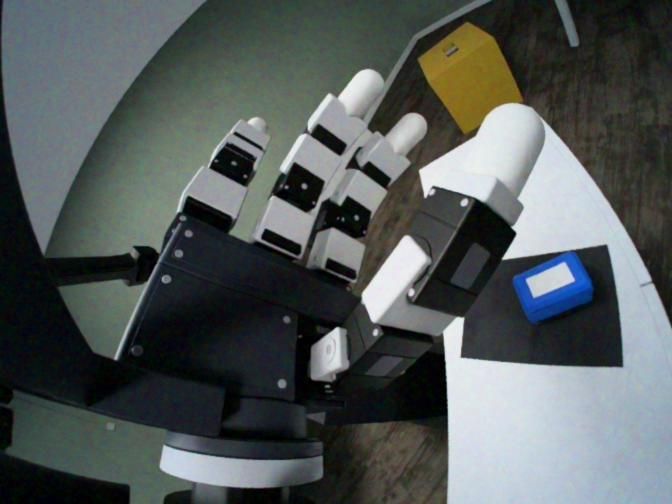

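Scene clock: 738.37 s.
Joint torques (N m): arm1=[0.26 -9.23 4.59 3.07 -0.18 -0.4] | arm2=[-0.03 -27.16 12.77 0.79 0.07 -0.16] | arm3=[2.55 0.38 9.62 1.91 0 -0.23]
Heat: arm1: hottest joint3_rad 41 °C; arm2: hottest joint3_rad 36 °C; arm3: hottest joint3_rad 42 °C.
move: arm1 off_target
Joint velocities: within noise
arm1.joint_positions: joint1_rad=+0.251 joint2_rad=+1.925 joint3_rad=+0.637 joint4_rad=+1.258 joint5_rad=-0.966 joint6_rad=+1.553 hand_index_mcp=+0.149 hand_index_abd=+0.006 hand_index_pip=+0.155 hand_index_dip=+0.341 hand_middle_mcp=+0.168 hand_middle_abd=+0.006 hand_middle_pip=+0.159 hand_middle_dip=+0.339 hand_ring_mcp=+0.753 hand_ring_abd=+0.002 hand_ring_pip=+0.577 hand_ring_dip=+0.696 hand_thumb_cmc=-0.742 hand_thumb_axl=+0.680 hand_thumb_mcp=-0.106 hand_thumb_ipl=+0.081 hand_current_limit=+0.400 hand_speed=-0.600
arm1.joint_status: hand_index_mcp off_target (ended at +0.149, target +0.090); hand_middle_mcp off_target (ended at +0.168, target +0.090); hand_thumb_mcp off_target (ended at -0.106, target -0.210)
arm1.hand_state: blocked,goal,goal,goal,blocked,goal,goal,goal,goal,goal,goal,goal,goal,goal,blocked,blocked
arm1.index_mcp_current_ma: 278
arm1.index_abd_current_ma: 19
arm1.index_pip_current_ma: 59
arm1.index_dip_current_ma: 24
arm1.middle_mcp_current_ma: 374
arm1.middle_abd_current_ma: 20
arm1.middle_pip_current_ma: 75
arm1.middle_dip_current_ma: 17
arm1.ring_mcp_current_ma: -2
arm1.ring_abd_current_ma: 7
arm1.ring_pip_current_ma: 2
arm1.ring_dip_current_ma: 0
arm1.thumb_cmc_current_ma: 32
arm1.thumb_axl_current_ma: 8
arm1.thumb_mcp_current_ma: 385
arm1.thumb_ipl_current_ma: 117
arm1.hand_goal_index_mcp: 0.090
arm1.hand_goal_index_abd: 0.000
arm1.hand_goal_index_pip: 0.140
arm1.hand_goal_index_dip: 0.334
arm1.hand_goal_middle_mcp: 0.090
arm1.hand_goal_middle_abd: 0.000
arm1.hand_goal_middle_pip: 0.140
arm1.hand_goal_middle_dip: 0.334
arm1.hand_goal_ring_mcp: 0.754
arm1.hand_goal_ring_abd: 0.000
arm1.hand_goal_ring_pip: 0.576
arm1.hand_goal_ring_dip: 0.696
arm1.hand_goal_thumb_cmc: -0.750
arm1.hand_goal_thumb_axl: 0.678
arm1.hand_goal_thumb_mcp: -0.210
arm1.hand_goal_thumb_ipl: 0.060
arm1.hand: x=-0.3251 y=-1.3822 z=+0.8553 quat_wxyz=(+0.571, +0.415, -0.575, +0.414) (m; scene frame)
arm1.hand_target: x=-0.3292 y=-1.3771 z=+0.8546 quat_wxyz=(+0.577, +0.416, -0.572, +0.408) (m; scene frame)
arm1.hand_status: not commanded
arm2, arm3: as last shown
arm2.hand_target: x=+0.0071 y=+0.6974 z=+1.1500 quat_wxyz=(+0.272, -0.650, -0.269, -0.657) (m; scene frame)
pictures: none

Scene clock: 738.83 s.
Joint torques (N m): arm1=[0.38 -9.17 4.6 3.06 -0.19 -0.4] | arm2=[-0.03 -27.16 12.78 0.79 0.07 -0.16] | arm3=[2.55 0.38 9.65 1.89 0.01 -0.25]
Heat: arm1: hottest joint3_rad 41 °C; arm2: hottest joint3_rad 36 °C; arm3: hottest joint3_rad 42 °C.
move: arm1 off_target
Joint velocities: within noise
arm1.joint_positions: joint1_rad=+0.251 joint2_rad=+1.925 joint3_rad=+0.637 joint4_rad=+1.258 joint5_rad=-0.966 joint6_rad=+1.553 hand_index_mcp=+0.143 hand_index_abd=+0.006 hand_index_pip=+0.159 hand_index_dip=+0.342 hand_middle_mcp=+0.164 hand_middle_abd=+0.006 hand_middle_pip=+0.161 hand_middle_dip=+0.340 hand_ring_mcp=+0.753 hand_ring_abd=+0.002 hand_ring_pip=+0.577 hand_ring_dip=+0.696 hand_thumb_cmc=-0.742 hand_thumb_axl=+0.680 hand_thumb_mcp=-0.106 hand_thumb_ipl=+0.084 hand_current_limit=+0.400 hand_speed=-0.600
arm1.joint_status: hand_index_mcp off_target (ended at +0.143, target +0.060); hand_middle_mcp off_target (ended at +0.164, target +0.050); hand_thumb_mcp off_target (ended at -0.106, target -0.270)
arm1.hand_state: blocked,goal,goal,goal,blocked,goal,blocked,goal,goal,goal,goal,goal,goal,goal,blocked,blocked
arm1.index_mcp_current_ma: 385
arm1.index_abd_current_ma: 19
arm1.index_pip_current_ma: 77
arm1.index_dip_current_ma: 30
arm1.middle_mcp_current_ma: 385
arm1.middle_abd_current_ma: 20
arm1.middle_pip_current_ma: 84
arm1.middle_dip_current_ma: 23
arm1.ring_mcp_current_ma: -2
arm1.ring_abd_current_ma: 7
arm1.ring_pip_current_ma: 2
arm1.ring_dip_current_ma: 0
arm1.thumb_cmc_current_ma: 32
arm1.thumb_axl_current_ma: 8
arm1.thumb_mcp_current_ma: 385
arm1.thumb_ipl_current_ma: 134
arm1.hand_goal_index_mcp: 0.060
arm1.hand_goal_index_abd: 0.000
arm1.hand_goal_index_pip: 0.140
arm1.hand_goal_index_dip: 0.334
arm1.hand_goal_middle_mcp: 0.050
arm1.hand_goal_middle_abd: 0.000
arm1.hand_goal_middle_pip: 0.140
arm1.hand_goal_middle_dip: 0.334
arm1.hand_goal_ring_mcp: 0.754
arm1.hand_goal_ring_abd: 0.000
arm1.hand_goal_ring_pip: 0.576
arm1.hand_goal_ring_dip: 0.696
arm1.hand_goal_thumb_cmc: -0.750
arm1.hand_goal_thumb_axl: 0.678
arm1.hand_goal_thumb_mcp: -0.270
arm1.hand_goal_thumb_ipl: 0.060
arm1.hand: x=-0.3251 y=-1.3822 z=+0.8553 quat_wxyz=(+0.571, +0.415, -0.575, +0.414) (m; scene frame)
arm1.hand_target: x=-0.3292 y=-1.3771 z=+0.8546 quat_wxyz=(+0.577, +0.416, -0.572, +0.408) (m; scene frame)
arm1.hand_status: not commanded
arm2: as last shown
arm3.joint_positions: joint1_rad=+0.889 joint2_rad=+0.624 joint3_rad=+1.318 joint4_rad=-1.215 joint5_rad=-0.020 joint6_rad=+1.042 hand_index_mcp=+0.450 hand_index_abd=+0.000 hand_index_pip=+0.407 hand_index_dip=+0.337 hand_middle_mcp=+0.451 hand_middle_abd=+0.000 hand_middle_pip=+0.407 hand_middle_dip=+0.337 hand_ring_mcp=+0.755 hand_ring_abd=+0.000 hand_ring_pip=+0.577 hand_ring_dip=+0.696 hand_thumb_cmc=-0.683 hand_thumb_axl=+0.677 hand_thumb_mcp=+0.500 hand_thumb_ipl=-0.479 hand_current_limit=+0.400 hand_speed=-0.600
arm3.joint_status: not commanded
arm3.hand_state: goal,goal,goal,goal,goal,goal,goal,goal,goal,goal,goal,goal,goal,goal,goal,goal
arm3.index_mcp_current_ma: 10
arm3.index_abd_current_ma: 0
arm3.index_pip_current_ma: 2
arm3.index_dip_current_ma: 1
arm3.middle_mcp_current_ma: 12
arm3.middle_abd_current_ma: 0
arm3.middle_pip_current_ma: 2
arm3.middle_dip_current_ma: 1
arm3.ring_mcp_current_ma: 0
arm3.ring_abd_current_ma: 0
arm3.ring_pip_current_ma: 0
arm3.ring_dip_current_ma: 0
arm3.thumb_cmc_current_ma: 16
arm3.thumb_axl_current_ma: 0
arm3.thumb_mcp_current_ma: -5
arm3.thumb_ipl_current_ma: 1
arm3.hand_goal_index_mcp: 0.438
arm3.hand_goal_index_abd: 0.000
arm3.hand_goal_index_pip: 0.402
arm3.hand_goal_index_dip: 0.334
arm3.hand_goal_middle_mcp: 0.438
arm3.hand_goal_middle_abd: 0.000
arm3.hand_goal_middle_pip: 0.402
arm3.hand_goal_middle_dip: 0.334
arm3.hand_goal_ring_mcp: 0.754
arm3.hand_goal_ring_abd: 0.000
arm3.hand_goal_ring_pip: 0.576
arm3.hand_goal_ring_dip: 0.696
arm3.hand_goal_thumb_cmc: -0.700
arm3.hand_goal_thumb_axl: 0.678
arm3.hand_goal_thumb_mcp: 0.506
arm3.hand_goal_thumb_ipl: -0.480
arm3.hand: x=-0.4911 y=+0.8415 z=+1.3911 quat_wxyz=(+0.449, +0.706, -0.505, +0.213) (m; scene frame)
arm3.hand_target: x=-0.4879 y=+0.8429 z=+1.4066 quat_wxyz=(+0.461, +0.702, -0.496, +0.222) (m; scene frame)
arm3.hand_status: not commanded
pictures: arm1_cam_wrist, arm2_cam_wrist

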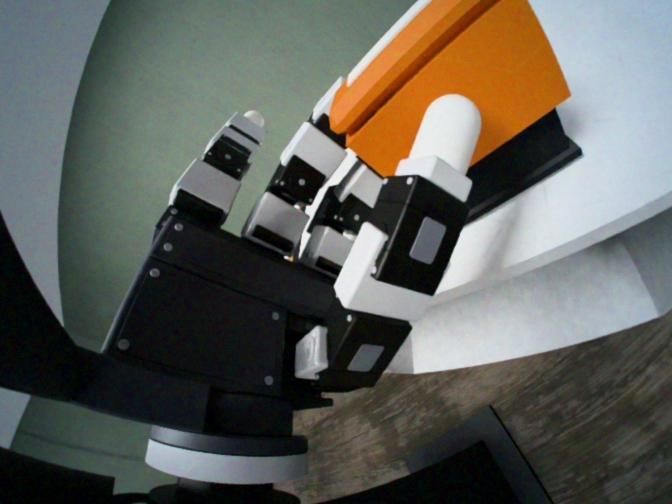

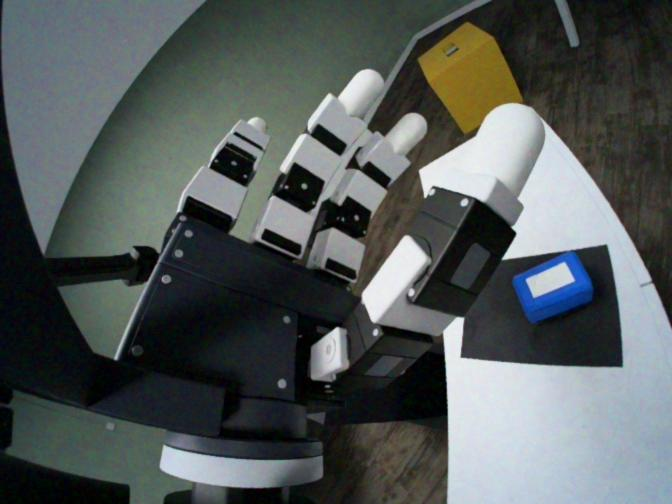

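Call:
move(arm1={"target":[-0.3290,-1.3773,1.05,0.5775,0.4161,-0.5717,0.4081],"speed":0.08}, arm2={"joints":{"joint1_rad":-0.1},"min_time_s":4}, cameras=["arm1_cam_wrist"])

Scene clock: 760.40 s.
Joint torques (N m): arm1=[0.62 -9.17 13.09 2.48 -0.09 -0.38] | arm2=[-0.03 -27.22 12.78 0.79 0.05 -0.16] | arm3=[2.67 0.38 9.63 1.91 0.01 -0.24]
Heat: arm1: hottest joint3_rad 40 °C; arm2: hottest joint3_rad 38 °C; arm3: hottest joint3_rad 42 °C.
move: arm1 off_target; arm2 done
Joint velocities: within noise
arm1.joint_positions: joint1_rad=+0.251 joint2_rad=+1.404 joint3_rad=+0.684 joint4_rad=+0.616 joint5_rad=-0.966 joint6_rad=+1.553 hand_index_mcp=+0.141 hand_index_abd=+0.008 hand_index_pip=+0.162 hand_index_dip=+0.345 hand_middle_mcp=+0.159 hand_middle_abd=+0.008 hand_middle_pip=+0.162 hand_middle_dip=+0.342 hand_ring_mcp=+0.753 hand_ring_abd=+0.002 hand_ring_pip=+0.577 hand_ring_dip=+0.696 hand_thumb_cmc=-0.737 hand_thumb_axl=+0.682 hand_thumb_mcp=-0.106 hand_thumb_ipl=+0.086 hand_current_limit=+0.400 hand_speed=-0.600
arm1.joint_status: not commanded
arm1.hand_state: blocked,goal,blocked,goal,blocked,goal,blocked,goal,goal,goal,goal,goal,goal,goal,blocked,blocked
arm1.index_mcp_current_ma: 385
arm1.index_abd_current_ma: 26
arm1.index_pip_current_ma: 89
arm1.index_dip_current_ma: 41
arm1.middle_mcp_current_ma: 385
arm1.middle_abd_current_ma: 26
arm1.middle_pip_current_ma: 91
arm1.middle_dip_current_ma: 30
arm1.ring_mcp_current_ma: -2
arm1.ring_abd_current_ma: 7
arm1.ring_pip_current_ma: 2
arm1.ring_dip_current_ma: 0
arm1.thumb_cmc_current_ma: 52
arm1.thumb_axl_current_ma: 16
arm1.thumb_mcp_current_ma: 385
arm1.thumb_ipl_current_ma: 146
arm1.hand_goal_index_mcp: 0.060
arm1.hand_goal_index_abd: 0.000
arm1.hand_goal_index_pip: 0.140
arm1.hand_goal_index_dip: 0.334
arm1.hand_goal_middle_mcp: 0.050
arm1.hand_goal_middle_abd: 0.000
arm1.hand_goal_middle_pip: 0.140
arm1.hand_goal_middle_dip: 0.334
arm1.hand_goal_ring_mcp: 0.754
arm1.hand_goal_ring_abd: 0.000
arm1.hand_goal_ring_pip: 0.576
arm1.hand_goal_ring_dip: 0.696
arm1.hand_goal_thumb_cmc: -0.750
arm1.hand_goal_thumb_axl: 0.678
arm1.hand_goal_thumb_mcp: -0.270
arm1.hand_goal_thumb_ipl: 0.060
arm1.hand: x=-0.3114 y=-1.3770 z=+1.0056 quat_wxyz=(+0.546, +0.406, -0.599, +0.423) (m; scene frame)
arm1.hand_target: x=-0.3262 y=-1.3763 z=+1.0503 quat_wxyz=(+0.578, +0.416, -0.572, +0.408) (m; scene frame)
arm1.hand_status: off_target (0.048 m and 5.2 deg from the pose sent, 0.195 m and 1.1 deg at the start)
arm2.joint_positions: joint1_rad=-0.095 joint2_rad=+2.125 joint3_rad=+1.575 joint4_rad=+0.560 joint5_rad=+1.299 joint6_rad=+1.506 hand_index_mcp=+0.341 hand_index_abd=+0.006 hand_index_pip=+0.142 hand_index_dip=+0.337 hand_middle_mcp=+0.340 hand_middle_abd=+0.010 hand_middle_pip=+0.142 hand_middle_dip=+0.336 hand_ring_mcp=+0.755 hand_ring_abd=+0.002 hand_ring_pip=+0.577 hand_ring_dip=+0.696 hand_thumb_cmc=-0.679 hand_thumb_axl=+0.684 hand_thumb_mcp=+0.038 hand_thumb_ipl=+0.062 hand_current_limit=+0.400 hand_speed=-0.600
arm2.joint_status: all done
arm2.hand_state: goal,goal,goal,goal,goal,goal,goal,goal,goal,goal,goal,goal,blocked,goal,goal,goal
arm2.index_mcp_current_ma: -2
arm2.index_abd_current_ma: 9
arm2.index_pip_current_ma: 3
arm2.index_dip_current_ma: 4
arm2.middle_mcp_current_ma: -2
arm2.middle_abd_current_ma: 16
arm2.middle_pip_current_ma: 3
arm2.middle_dip_current_ma: 3
arm2.ring_mcp_current_ma: 1
arm2.ring_abd_current_ma: 2
arm2.ring_pip_current_ma: 1
arm2.ring_dip_current_ma: 0
arm2.thumb_cmc_current_ma: 49
arm2.thumb_axl_current_ma: 12
arm2.thumb_mcp_current_ma: -4
arm2.thumb_ipl_current_ma: 2
arm2.hand_goal_index_mcp: 0.342
arm2.hand_goal_index_abd: 0.000
arm2.hand_goal_index_pip: 0.140
arm2.hand_goal_index_dip: 0.334
arm2.hand_goal_middle_mcp: 0.342
arm2.hand_goal_middle_abd: 0.000
arm2.hand_goal_middle_pip: 0.140
arm2.hand_goal_middle_dip: 0.334
arm2.hand_goal_ring_mcp: 0.754
arm2.hand_goal_ring_abd: 0.000
arm2.hand_goal_ring_pip: 0.576
arm2.hand_goal_ring_dip: 0.696
arm2.hand_goal_thumb_cmc: -0.700
arm2.hand_goal_thumb_axl: 0.678
arm2.hand_goal_thumb_mcp: 0.040
arm2.hand_goal_thumb_ipl: 0.060
arm2.hand: x=-0.5038 y=+0.1185 z=+1.1255 quat_wxyz=(+0.589, -0.363, -0.605, -0.393) (m; scene frame)
arm2.hand_target: x=-0.5093 y=+0.1209 z=+1.1544 quat_wxyz=(+0.602, -0.378, -0.590, -0.383) (m; scene frame)
arm2.hand_status: not commanded
arm3: as last shown
pictures: arm1_cam_wrist

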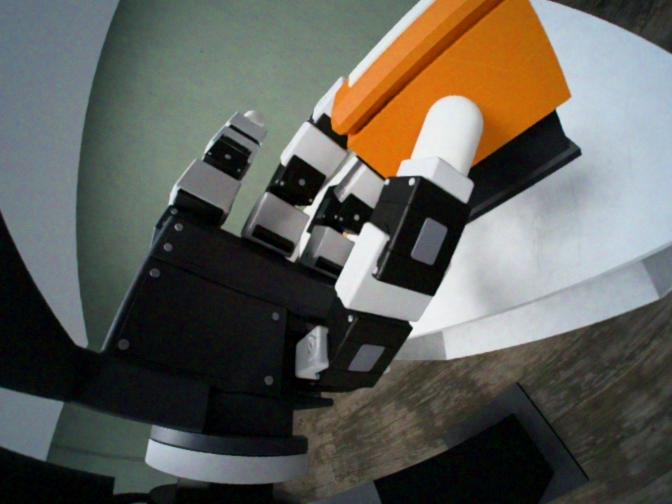

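Call:
move(arm1={"target":[-0.060,-1.676,1.06,0.6272,0.3748,-0.5816,0.3591],"speed":0.1}, arm3={"joints":{"joint1_rad":2.1},"min_time_s":4}, cameras=["arm1_cam_wrist","arm3_cam_wrist"])

Scene clock: 774.57 s.
Joint torques (N m): arm1=[1.73 -8.59 13.39 3.77 0.12 -0.65] | arm2=[-0.03 -27.16 12.79 0.79 0.06 -0.16] | arm3=[2.61 0.67 9.57 1.91 0 -0.25]
Heat: arm1: hottest joint3_rad 42 °C; arm2: hottest joint3_rad 38 °C; arm3: hottest joint3_rad 42 °C.
move: arm1 off_target; arm3 done
Joint velocities: within noise
arm1.joint_positions: joint1_rad=+1.308 joint2_rad=+1.489 joint3_rad=+0.783 joint4_rad=+0.655 joint5_rad=+0.259 joint6_rad=+1.547 hand_index_mcp=+0.141 hand_index_abd=+0.008 hand_index_pip=+0.162 hand_index_dip=+0.345 hand_middle_mcp=+0.158 hand_middle_abd=+0.008 hand_middle_pip=+0.163 hand_middle_dip=+0.342 hand_ring_mcp=+0.753 hand_ring_abd=+0.002 hand_ring_pip=+0.577 hand_ring_dip=+0.696 hand_thumb_cmc=-0.737 hand_thumb_axl=+0.682 hand_thumb_mcp=-0.106 hand_thumb_ipl=+0.086 hand_current_limit=+0.400 hand_speed=-0.600
arm1.joint_status: not commanded
arm1.hand_state: blocked,goal,blocked,goal,blocked,goal,blocked,goal,goal,goal,goal,goal,goal,goal,blocked,blocked
arm1.index_mcp_current_ma: 385
arm1.index_abd_current_ma: 26
arm1.index_pip_current_ma: 89
arm1.index_dip_current_ma: 41
arm1.middle_mcp_current_ma: 385
arm1.middle_abd_current_ma: 26
arm1.middle_pip_current_ma: 93
arm1.middle_dip_current_ma: 31
arm1.ring_mcp_current_ma: -2
arm1.ring_abd_current_ma: 7
arm1.ring_pip_current_ma: 2
arm1.ring_dip_current_ma: 0
arm1.thumb_cmc_current_ma: 52
arm1.thumb_axl_current_ma: 16
arm1.thumb_mcp_current_ma: 385
arm1.thumb_ipl_current_ma: 148
arm1.hand_goal_index_mcp: 0.060
arm1.hand_goal_index_abd: 0.000
arm1.hand_goal_index_pip: 0.140
arm1.hand_goal_index_dip: 0.334
arm1.hand_goal_middle_mcp: 0.050
arm1.hand_goal_middle_abd: 0.000
arm1.hand_goal_middle_pip: 0.140
arm1.hand_goal_middle_dip: 0.334
arm1.hand_goal_ring_mcp: 0.754
arm1.hand_goal_ring_abd: 0.000
arm1.hand_goal_ring_pip: 0.576
arm1.hand_goal_ring_dip: 0.696
arm1.hand_goal_thumb_cmc: -0.750
arm1.hand_goal_thumb_axl: 0.678
arm1.hand_goal_thumb_mcp: -0.270
arm1.hand_goal_thumb_ipl: 0.060
arm1.hand: x=-0.0597 y=-1.6552 z=+1.0233 quat_wxyz=(+0.602, +0.383, -0.609, +0.347) (m; scene frame)
arm1.hand_target: x=-0.0588 y=-1.6731 z=+1.0598 quat_wxyz=(+0.627, +0.374, -0.582, +0.359) (m; scene frame)
arm1.hand_status: off_target (0.042 m and 4.6 deg from the pose sent, 0.394 m and 12.6 deg at the start)
arm2: as last shown
arm3.joint_positions: joint1_rad=+2.089 joint2_rad=+0.624 joint3_rad=+1.318 joint4_rad=-1.215 joint5_rad=-0.020 joint6_rad=+1.042 hand_index_mcp=+0.450 hand_index_abd=+0.000 hand_index_pip=+0.407 hand_index_dip=+0.337 hand_middle_mcp=+0.451 hand_middle_abd=+0.000 hand_middle_pip=+0.407 hand_middle_dip=+0.337 hand_ring_mcp=+0.755 hand_ring_abd=+0.000 hand_ring_pip=+0.577 hand_ring_dip=+0.696 hand_thumb_cmc=-0.683 hand_thumb_axl=+0.677 hand_thumb_mcp=+0.500 hand_thumb_ipl=-0.479 hand_current_limit=+0.400 hand_speed=-0.600
arm3.joint_status: all done
arm3.hand_state: goal,goal,goal,goal,goal,goal,goal,goal,goal,goal,goal,goal,goal,goal,goal,goal
arm3.index_mcp_current_ma: 10
arm3.index_abd_current_ma: 0
arm3.index_pip_current_ma: 2
arm3.index_dip_current_ma: 1
arm3.middle_mcp_current_ma: 12
arm3.middle_abd_current_ma: 0
arm3.middle_pip_current_ma: 2
arm3.middle_dip_current_ma: 1
arm3.ring_mcp_current_ma: 0
arm3.ring_abd_current_ma: 0
arm3.ring_pip_current_ma: 0
arm3.ring_dip_current_ma: 0
arm3.thumb_cmc_current_ma: 16
arm3.thumb_axl_current_ma: 0
arm3.thumb_mcp_current_ma: -5
arm3.thumb_ipl_current_ma: 1
arm3.hand_goal_index_mcp: 0.438
arm3.hand_goal_index_abd: 0.000
arm3.hand_goal_index_pip: 0.402
arm3.hand_goal_index_dip: 0.334
arm3.hand_goal_middle_mcp: 0.438
arm3.hand_goal_middle_abd: 0.000
arm3.hand_goal_middle_pip: 0.402
arm3.hand_goal_middle_dip: 0.334
arm3.hand_goal_ring_mcp: 0.754
arm3.hand_goal_ring_abd: 0.000
arm3.hand_goal_ring_pip: 0.576
arm3.hand_goal_ring_dip: 0.696
arm3.hand_goal_thumb_cmc: -0.700
arm3.hand_goal_thumb_axl: 0.678
arm3.hand_goal_thumb_mcp: 0.506
arm3.hand_goal_thumb_ipl: -0.480
arm3.hand: x=-0.1683 y=+0.8758 z=+1.3949 quat_wxyz=(+0.252, +0.864, -0.019, +0.436) (m; scene frame)
arm3.hand_target: x=-0.1687 y=+0.8794 z=+1.4103 quat_wxyz=(+0.257, +0.855, -0.014, +0.449) (m; scene frame)
arm3.hand_status: not commanded
pictures: arm1_cam_wrist, arm3_cam_wrist

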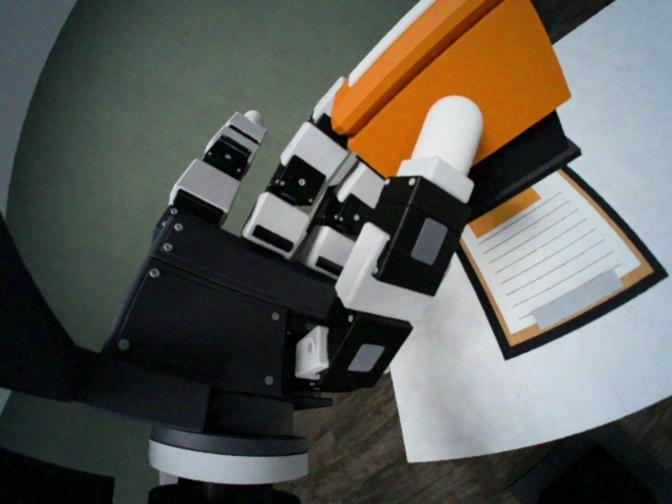

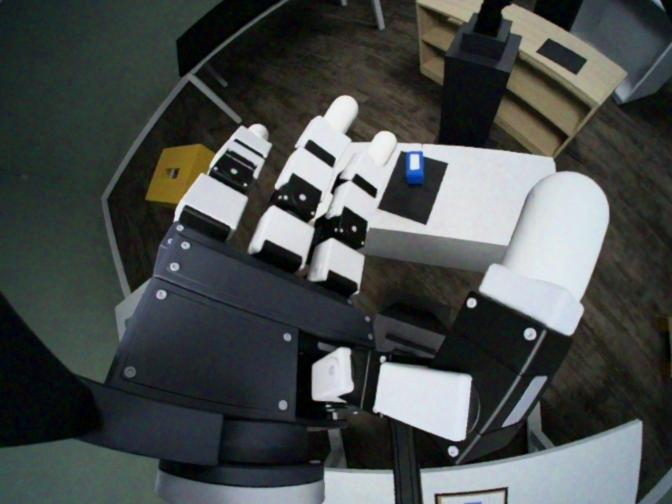

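Call:
zoom_image(camera="arm1_cam_wrist", region=[440, 130, 672, 370])

Scaled by 2.100 from the camera's 672x504 image, which has a finer 960x720 frame.

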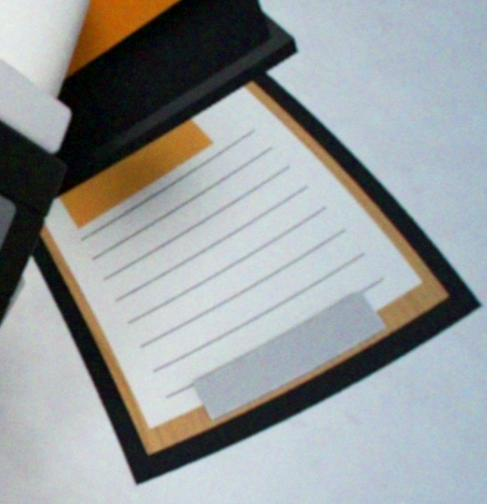

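Call:
move(arm1={"target":[-0.1039,-1.7644,0.955,0.6212,0.3720,-0.5717,0.3859],"speed":0.08}, arm3={"target":[0.0506,0.681,1.16,0.2753,0.6419,-0.2659,0.6647],"speed":0.12}, cameras=["arm1_cam_wrist","arm3_cam_wrist"])

Call:
zoom_image(camera="arm1_cam_wrist", region=[440, 130, 672, 370])

Call:
zoom_image(camera="arm3_cam_wrist", region=[450, 130, 672, 370])

Scene clock: 810.30 s.
Joint torques (N m): arm1=[-0.03 -12.86 11.51 3.81 -0.13 -0.33] | arm2=[-0.03 -27.16 12.78 0.79 0.05 -0.16] | arm3=[1.08 -11.81 10.81 2.55 0.04 -0.2]
Heat: arm1: hottest joint3_rad 48 °C; arm2: hottest joint3_rad 40 °C; arm3: hottest joint3_rad 42 °C.
move: arm1 off_target; arm3 off_target
Joint velocities: within noise
arm1.joint_positions: joint1_rad=+1.277 joint2_rad=+1.903 joint3_rad=+0.978 joint4_rad=+0.907 joint5_rad=+0.168 joint6_rad=+1.547 hand_index_mcp=+0.141 hand_index_abd=+0.008 hand_index_pip=+0.162 hand_index_dip=+0.345 hand_middle_mcp=+0.158 hand_middle_abd=+0.008 hand_middle_pip=+0.163 hand_middle_dip=+0.342 hand_ring_mcp=+0.753 hand_ring_abd=+0.002 hand_ring_pip=+0.577 hand_ring_dip=+0.696 hand_thumb_cmc=-0.737 hand_thumb_axl=+0.682 hand_thumb_mcp=-0.106 hand_thumb_ipl=+0.086 hand_current_limit=+0.400 hand_speed=-0.600
arm1.joint_status: not commanded
arm1.hand_state: blocked,goal,blocked,goal,blocked,goal,blocked,goal,goal,goal,goal,goal,goal,goal,blocked,blocked
arm1.index_mcp_current_ma: 385
arm1.index_abd_current_ma: 26
arm1.index_pip_current_ma: 89
arm1.index_dip_current_ma: 41
arm1.middle_mcp_current_ma: 385
arm1.middle_abd_current_ma: 26
arm1.middle_pip_current_ma: 93
arm1.middle_dip_current_ma: 31
arm1.ring_mcp_current_ma: -2
arm1.ring_abd_current_ma: 7
arm1.ring_pip_current_ma: 2
arm1.ring_dip_current_ma: 0
arm1.thumb_cmc_current_ma: 52
arm1.thumb_axl_current_ma: 16
arm1.thumb_mcp_current_ma: 385
arm1.thumb_ipl_current_ma: 148
arm1.hand_goal_index_mcp: 0.060
arm1.hand_goal_index_abd: 0.000
arm1.hand_goal_index_pip: 0.140
arm1.hand_goal_index_dip: 0.334
arm1.hand_goal_middle_mcp: 0.050
arm1.hand_goal_middle_abd: 0.000
arm1.hand_goal_middle_pip: 0.140
arm1.hand_goal_middle_dip: 0.334
arm1.hand_goal_ring_mcp: 0.754
arm1.hand_goal_ring_abd: 0.000
arm1.hand_goal_ring_pip: 0.576
arm1.hand_goal_ring_dip: 0.696
arm1.hand_goal_thumb_cmc: -0.750
arm1.hand_goal_thumb_axl: 0.678
arm1.hand_goal_thumb_mcp: -0.270
arm1.hand_goal_thumb_ipl: 0.060
arm1.hand: x=-0.0893 y=-1.7503 z=+0.9274 quat_wxyz=(+0.599, +0.393, -0.590, +0.374) (m; scene frame)
arm1.hand_target: x=-0.1030 y=-1.7621 z=+0.9553 quat_wxyz=(+0.621, +0.372, -0.572, +0.386) (m; scene frame)
arm1.hand_status: off_target (0.034 m and 4.3 deg from the pose sent, 0.136 m and 6.7 deg at the start)
arm2: as last shown
arm3.joint_positions: joint1_rad=+2.076 joint2_rad=+1.347 joint3_rad=+0.795 joint4_rad=+0.530 joint5_rad=+0.185 joint6_rad=+1.543 hand_index_mcp=+0.441 hand_index_abd=+0.002 hand_index_pip=+0.405 hand_index_dip=+0.337 hand_middle_mcp=+0.441 hand_middle_abd=+0.002 hand_middle_pip=+0.405 hand_middle_dip=+0.337 hand_ring_mcp=+0.755 hand_ring_abd=+0.002 hand_ring_pip=+0.577 hand_ring_dip=+0.696 hand_thumb_cmc=-0.683 hand_thumb_axl=+0.677 hand_thumb_mcp=+0.504 hand_thumb_ipl=-0.479 hand_current_limit=+0.400 hand_speed=-0.600
arm3.joint_status: not commanded
arm3.hand_state: goal,goal,goal,goal,goal,goal,goal,goal,goal,goal,goal,goal,goal,goal,goal,goal
arm3.index_mcp_current_ma: 1
arm3.index_abd_current_ma: 0
arm3.index_pip_current_ma: 1
arm3.index_dip_current_ma: 1
arm3.middle_mcp_current_ma: 2
arm3.middle_abd_current_ma: 0
arm3.middle_pip_current_ma: 1
arm3.middle_dip_current_ma: 1
arm3.ring_mcp_current_ma: 0
arm3.ring_abd_current_ma: 0
arm3.ring_pip_current_ma: 0
arm3.ring_dip_current_ma: 0
arm3.thumb_cmc_current_ma: 16
arm3.thumb_axl_current_ma: 0
arm3.thumb_mcp_current_ma: -1
arm3.thumb_ipl_current_ma: 1
arm3.hand_goal_index_mcp: 0.438
arm3.hand_goal_index_abd: 0.000
arm3.hand_goal_index_pip: 0.402
arm3.hand_goal_index_dip: 0.334
arm3.hand_goal_middle_mcp: 0.438
arm3.hand_goal_middle_abd: 0.000
arm3.hand_goal_middle_pip: 0.402
arm3.hand_goal_middle_dip: 0.334
arm3.hand_goal_ring_mcp: 0.754
arm3.hand_goal_ring_abd: 0.000
arm3.hand_goal_ring_pip: 0.576
arm3.hand_goal_ring_dip: 0.696
arm3.hand_goal_thumb_cmc: -0.700
arm3.hand_goal_thumb_axl: 0.678
arm3.hand_goal_thumb_mcp: 0.506
arm3.hand_goal_thumb_ipl: -0.480
arm3.hand: x=+0.0467 y=+0.6897 z=+1.1377 quat_wxyz=(+0.270, +0.663, -0.263, +0.646) (m; scene frame)
arm3.hand_target: x=+0.0498 y=+0.6817 z=+1.1598 quat_wxyz=(+0.275, +0.642, -0.266, +0.664) (m; scene frame)
arm3.hand_status: off_target (0.024 m and 3.3 deg from the pose sent, 0.376 m and 46.6 deg at the start)
pictures: arm1_cam_wrist, arm3_cam_wrist

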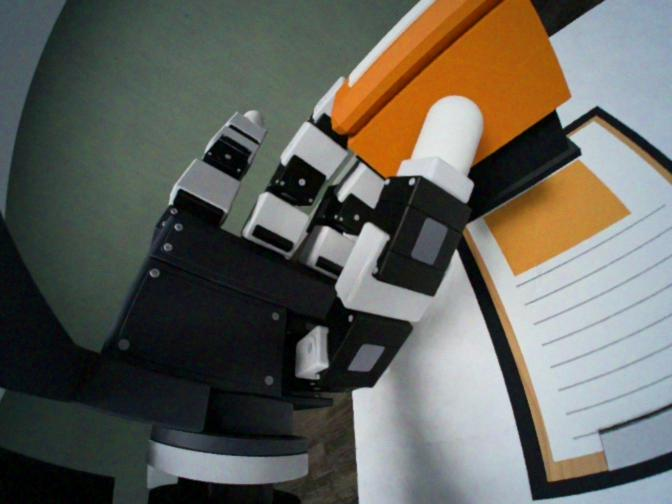

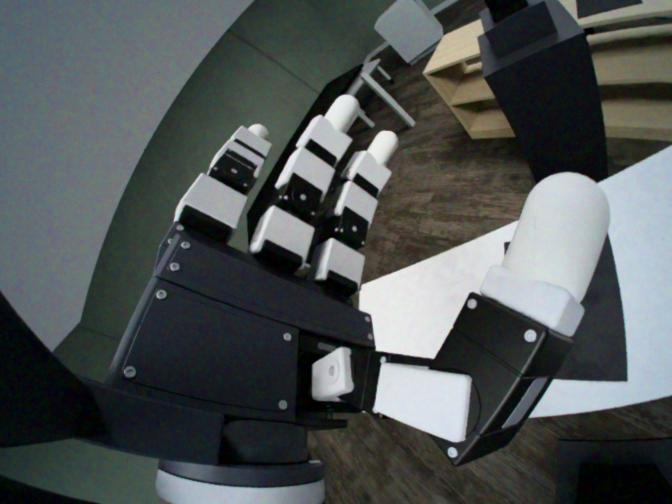

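Scaled by 2.100 from the camera's 672x504 image, which has a finer 960x720 frame.

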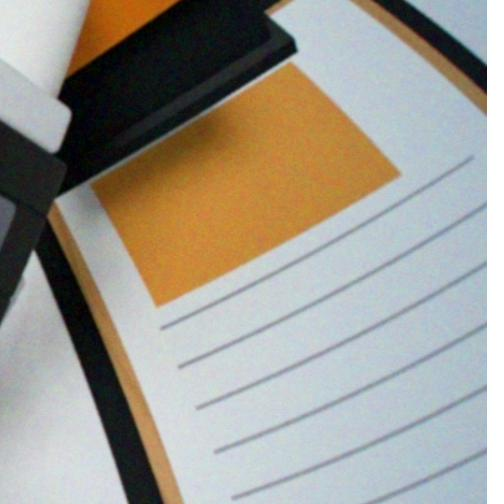

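Scaled by 2.100 from the camera's 672x504 image, which has a finer 960x720 frame.

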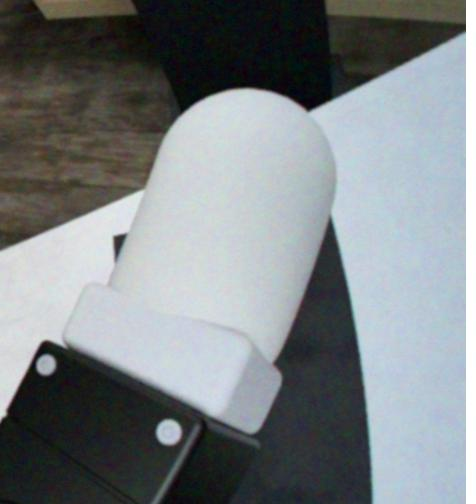

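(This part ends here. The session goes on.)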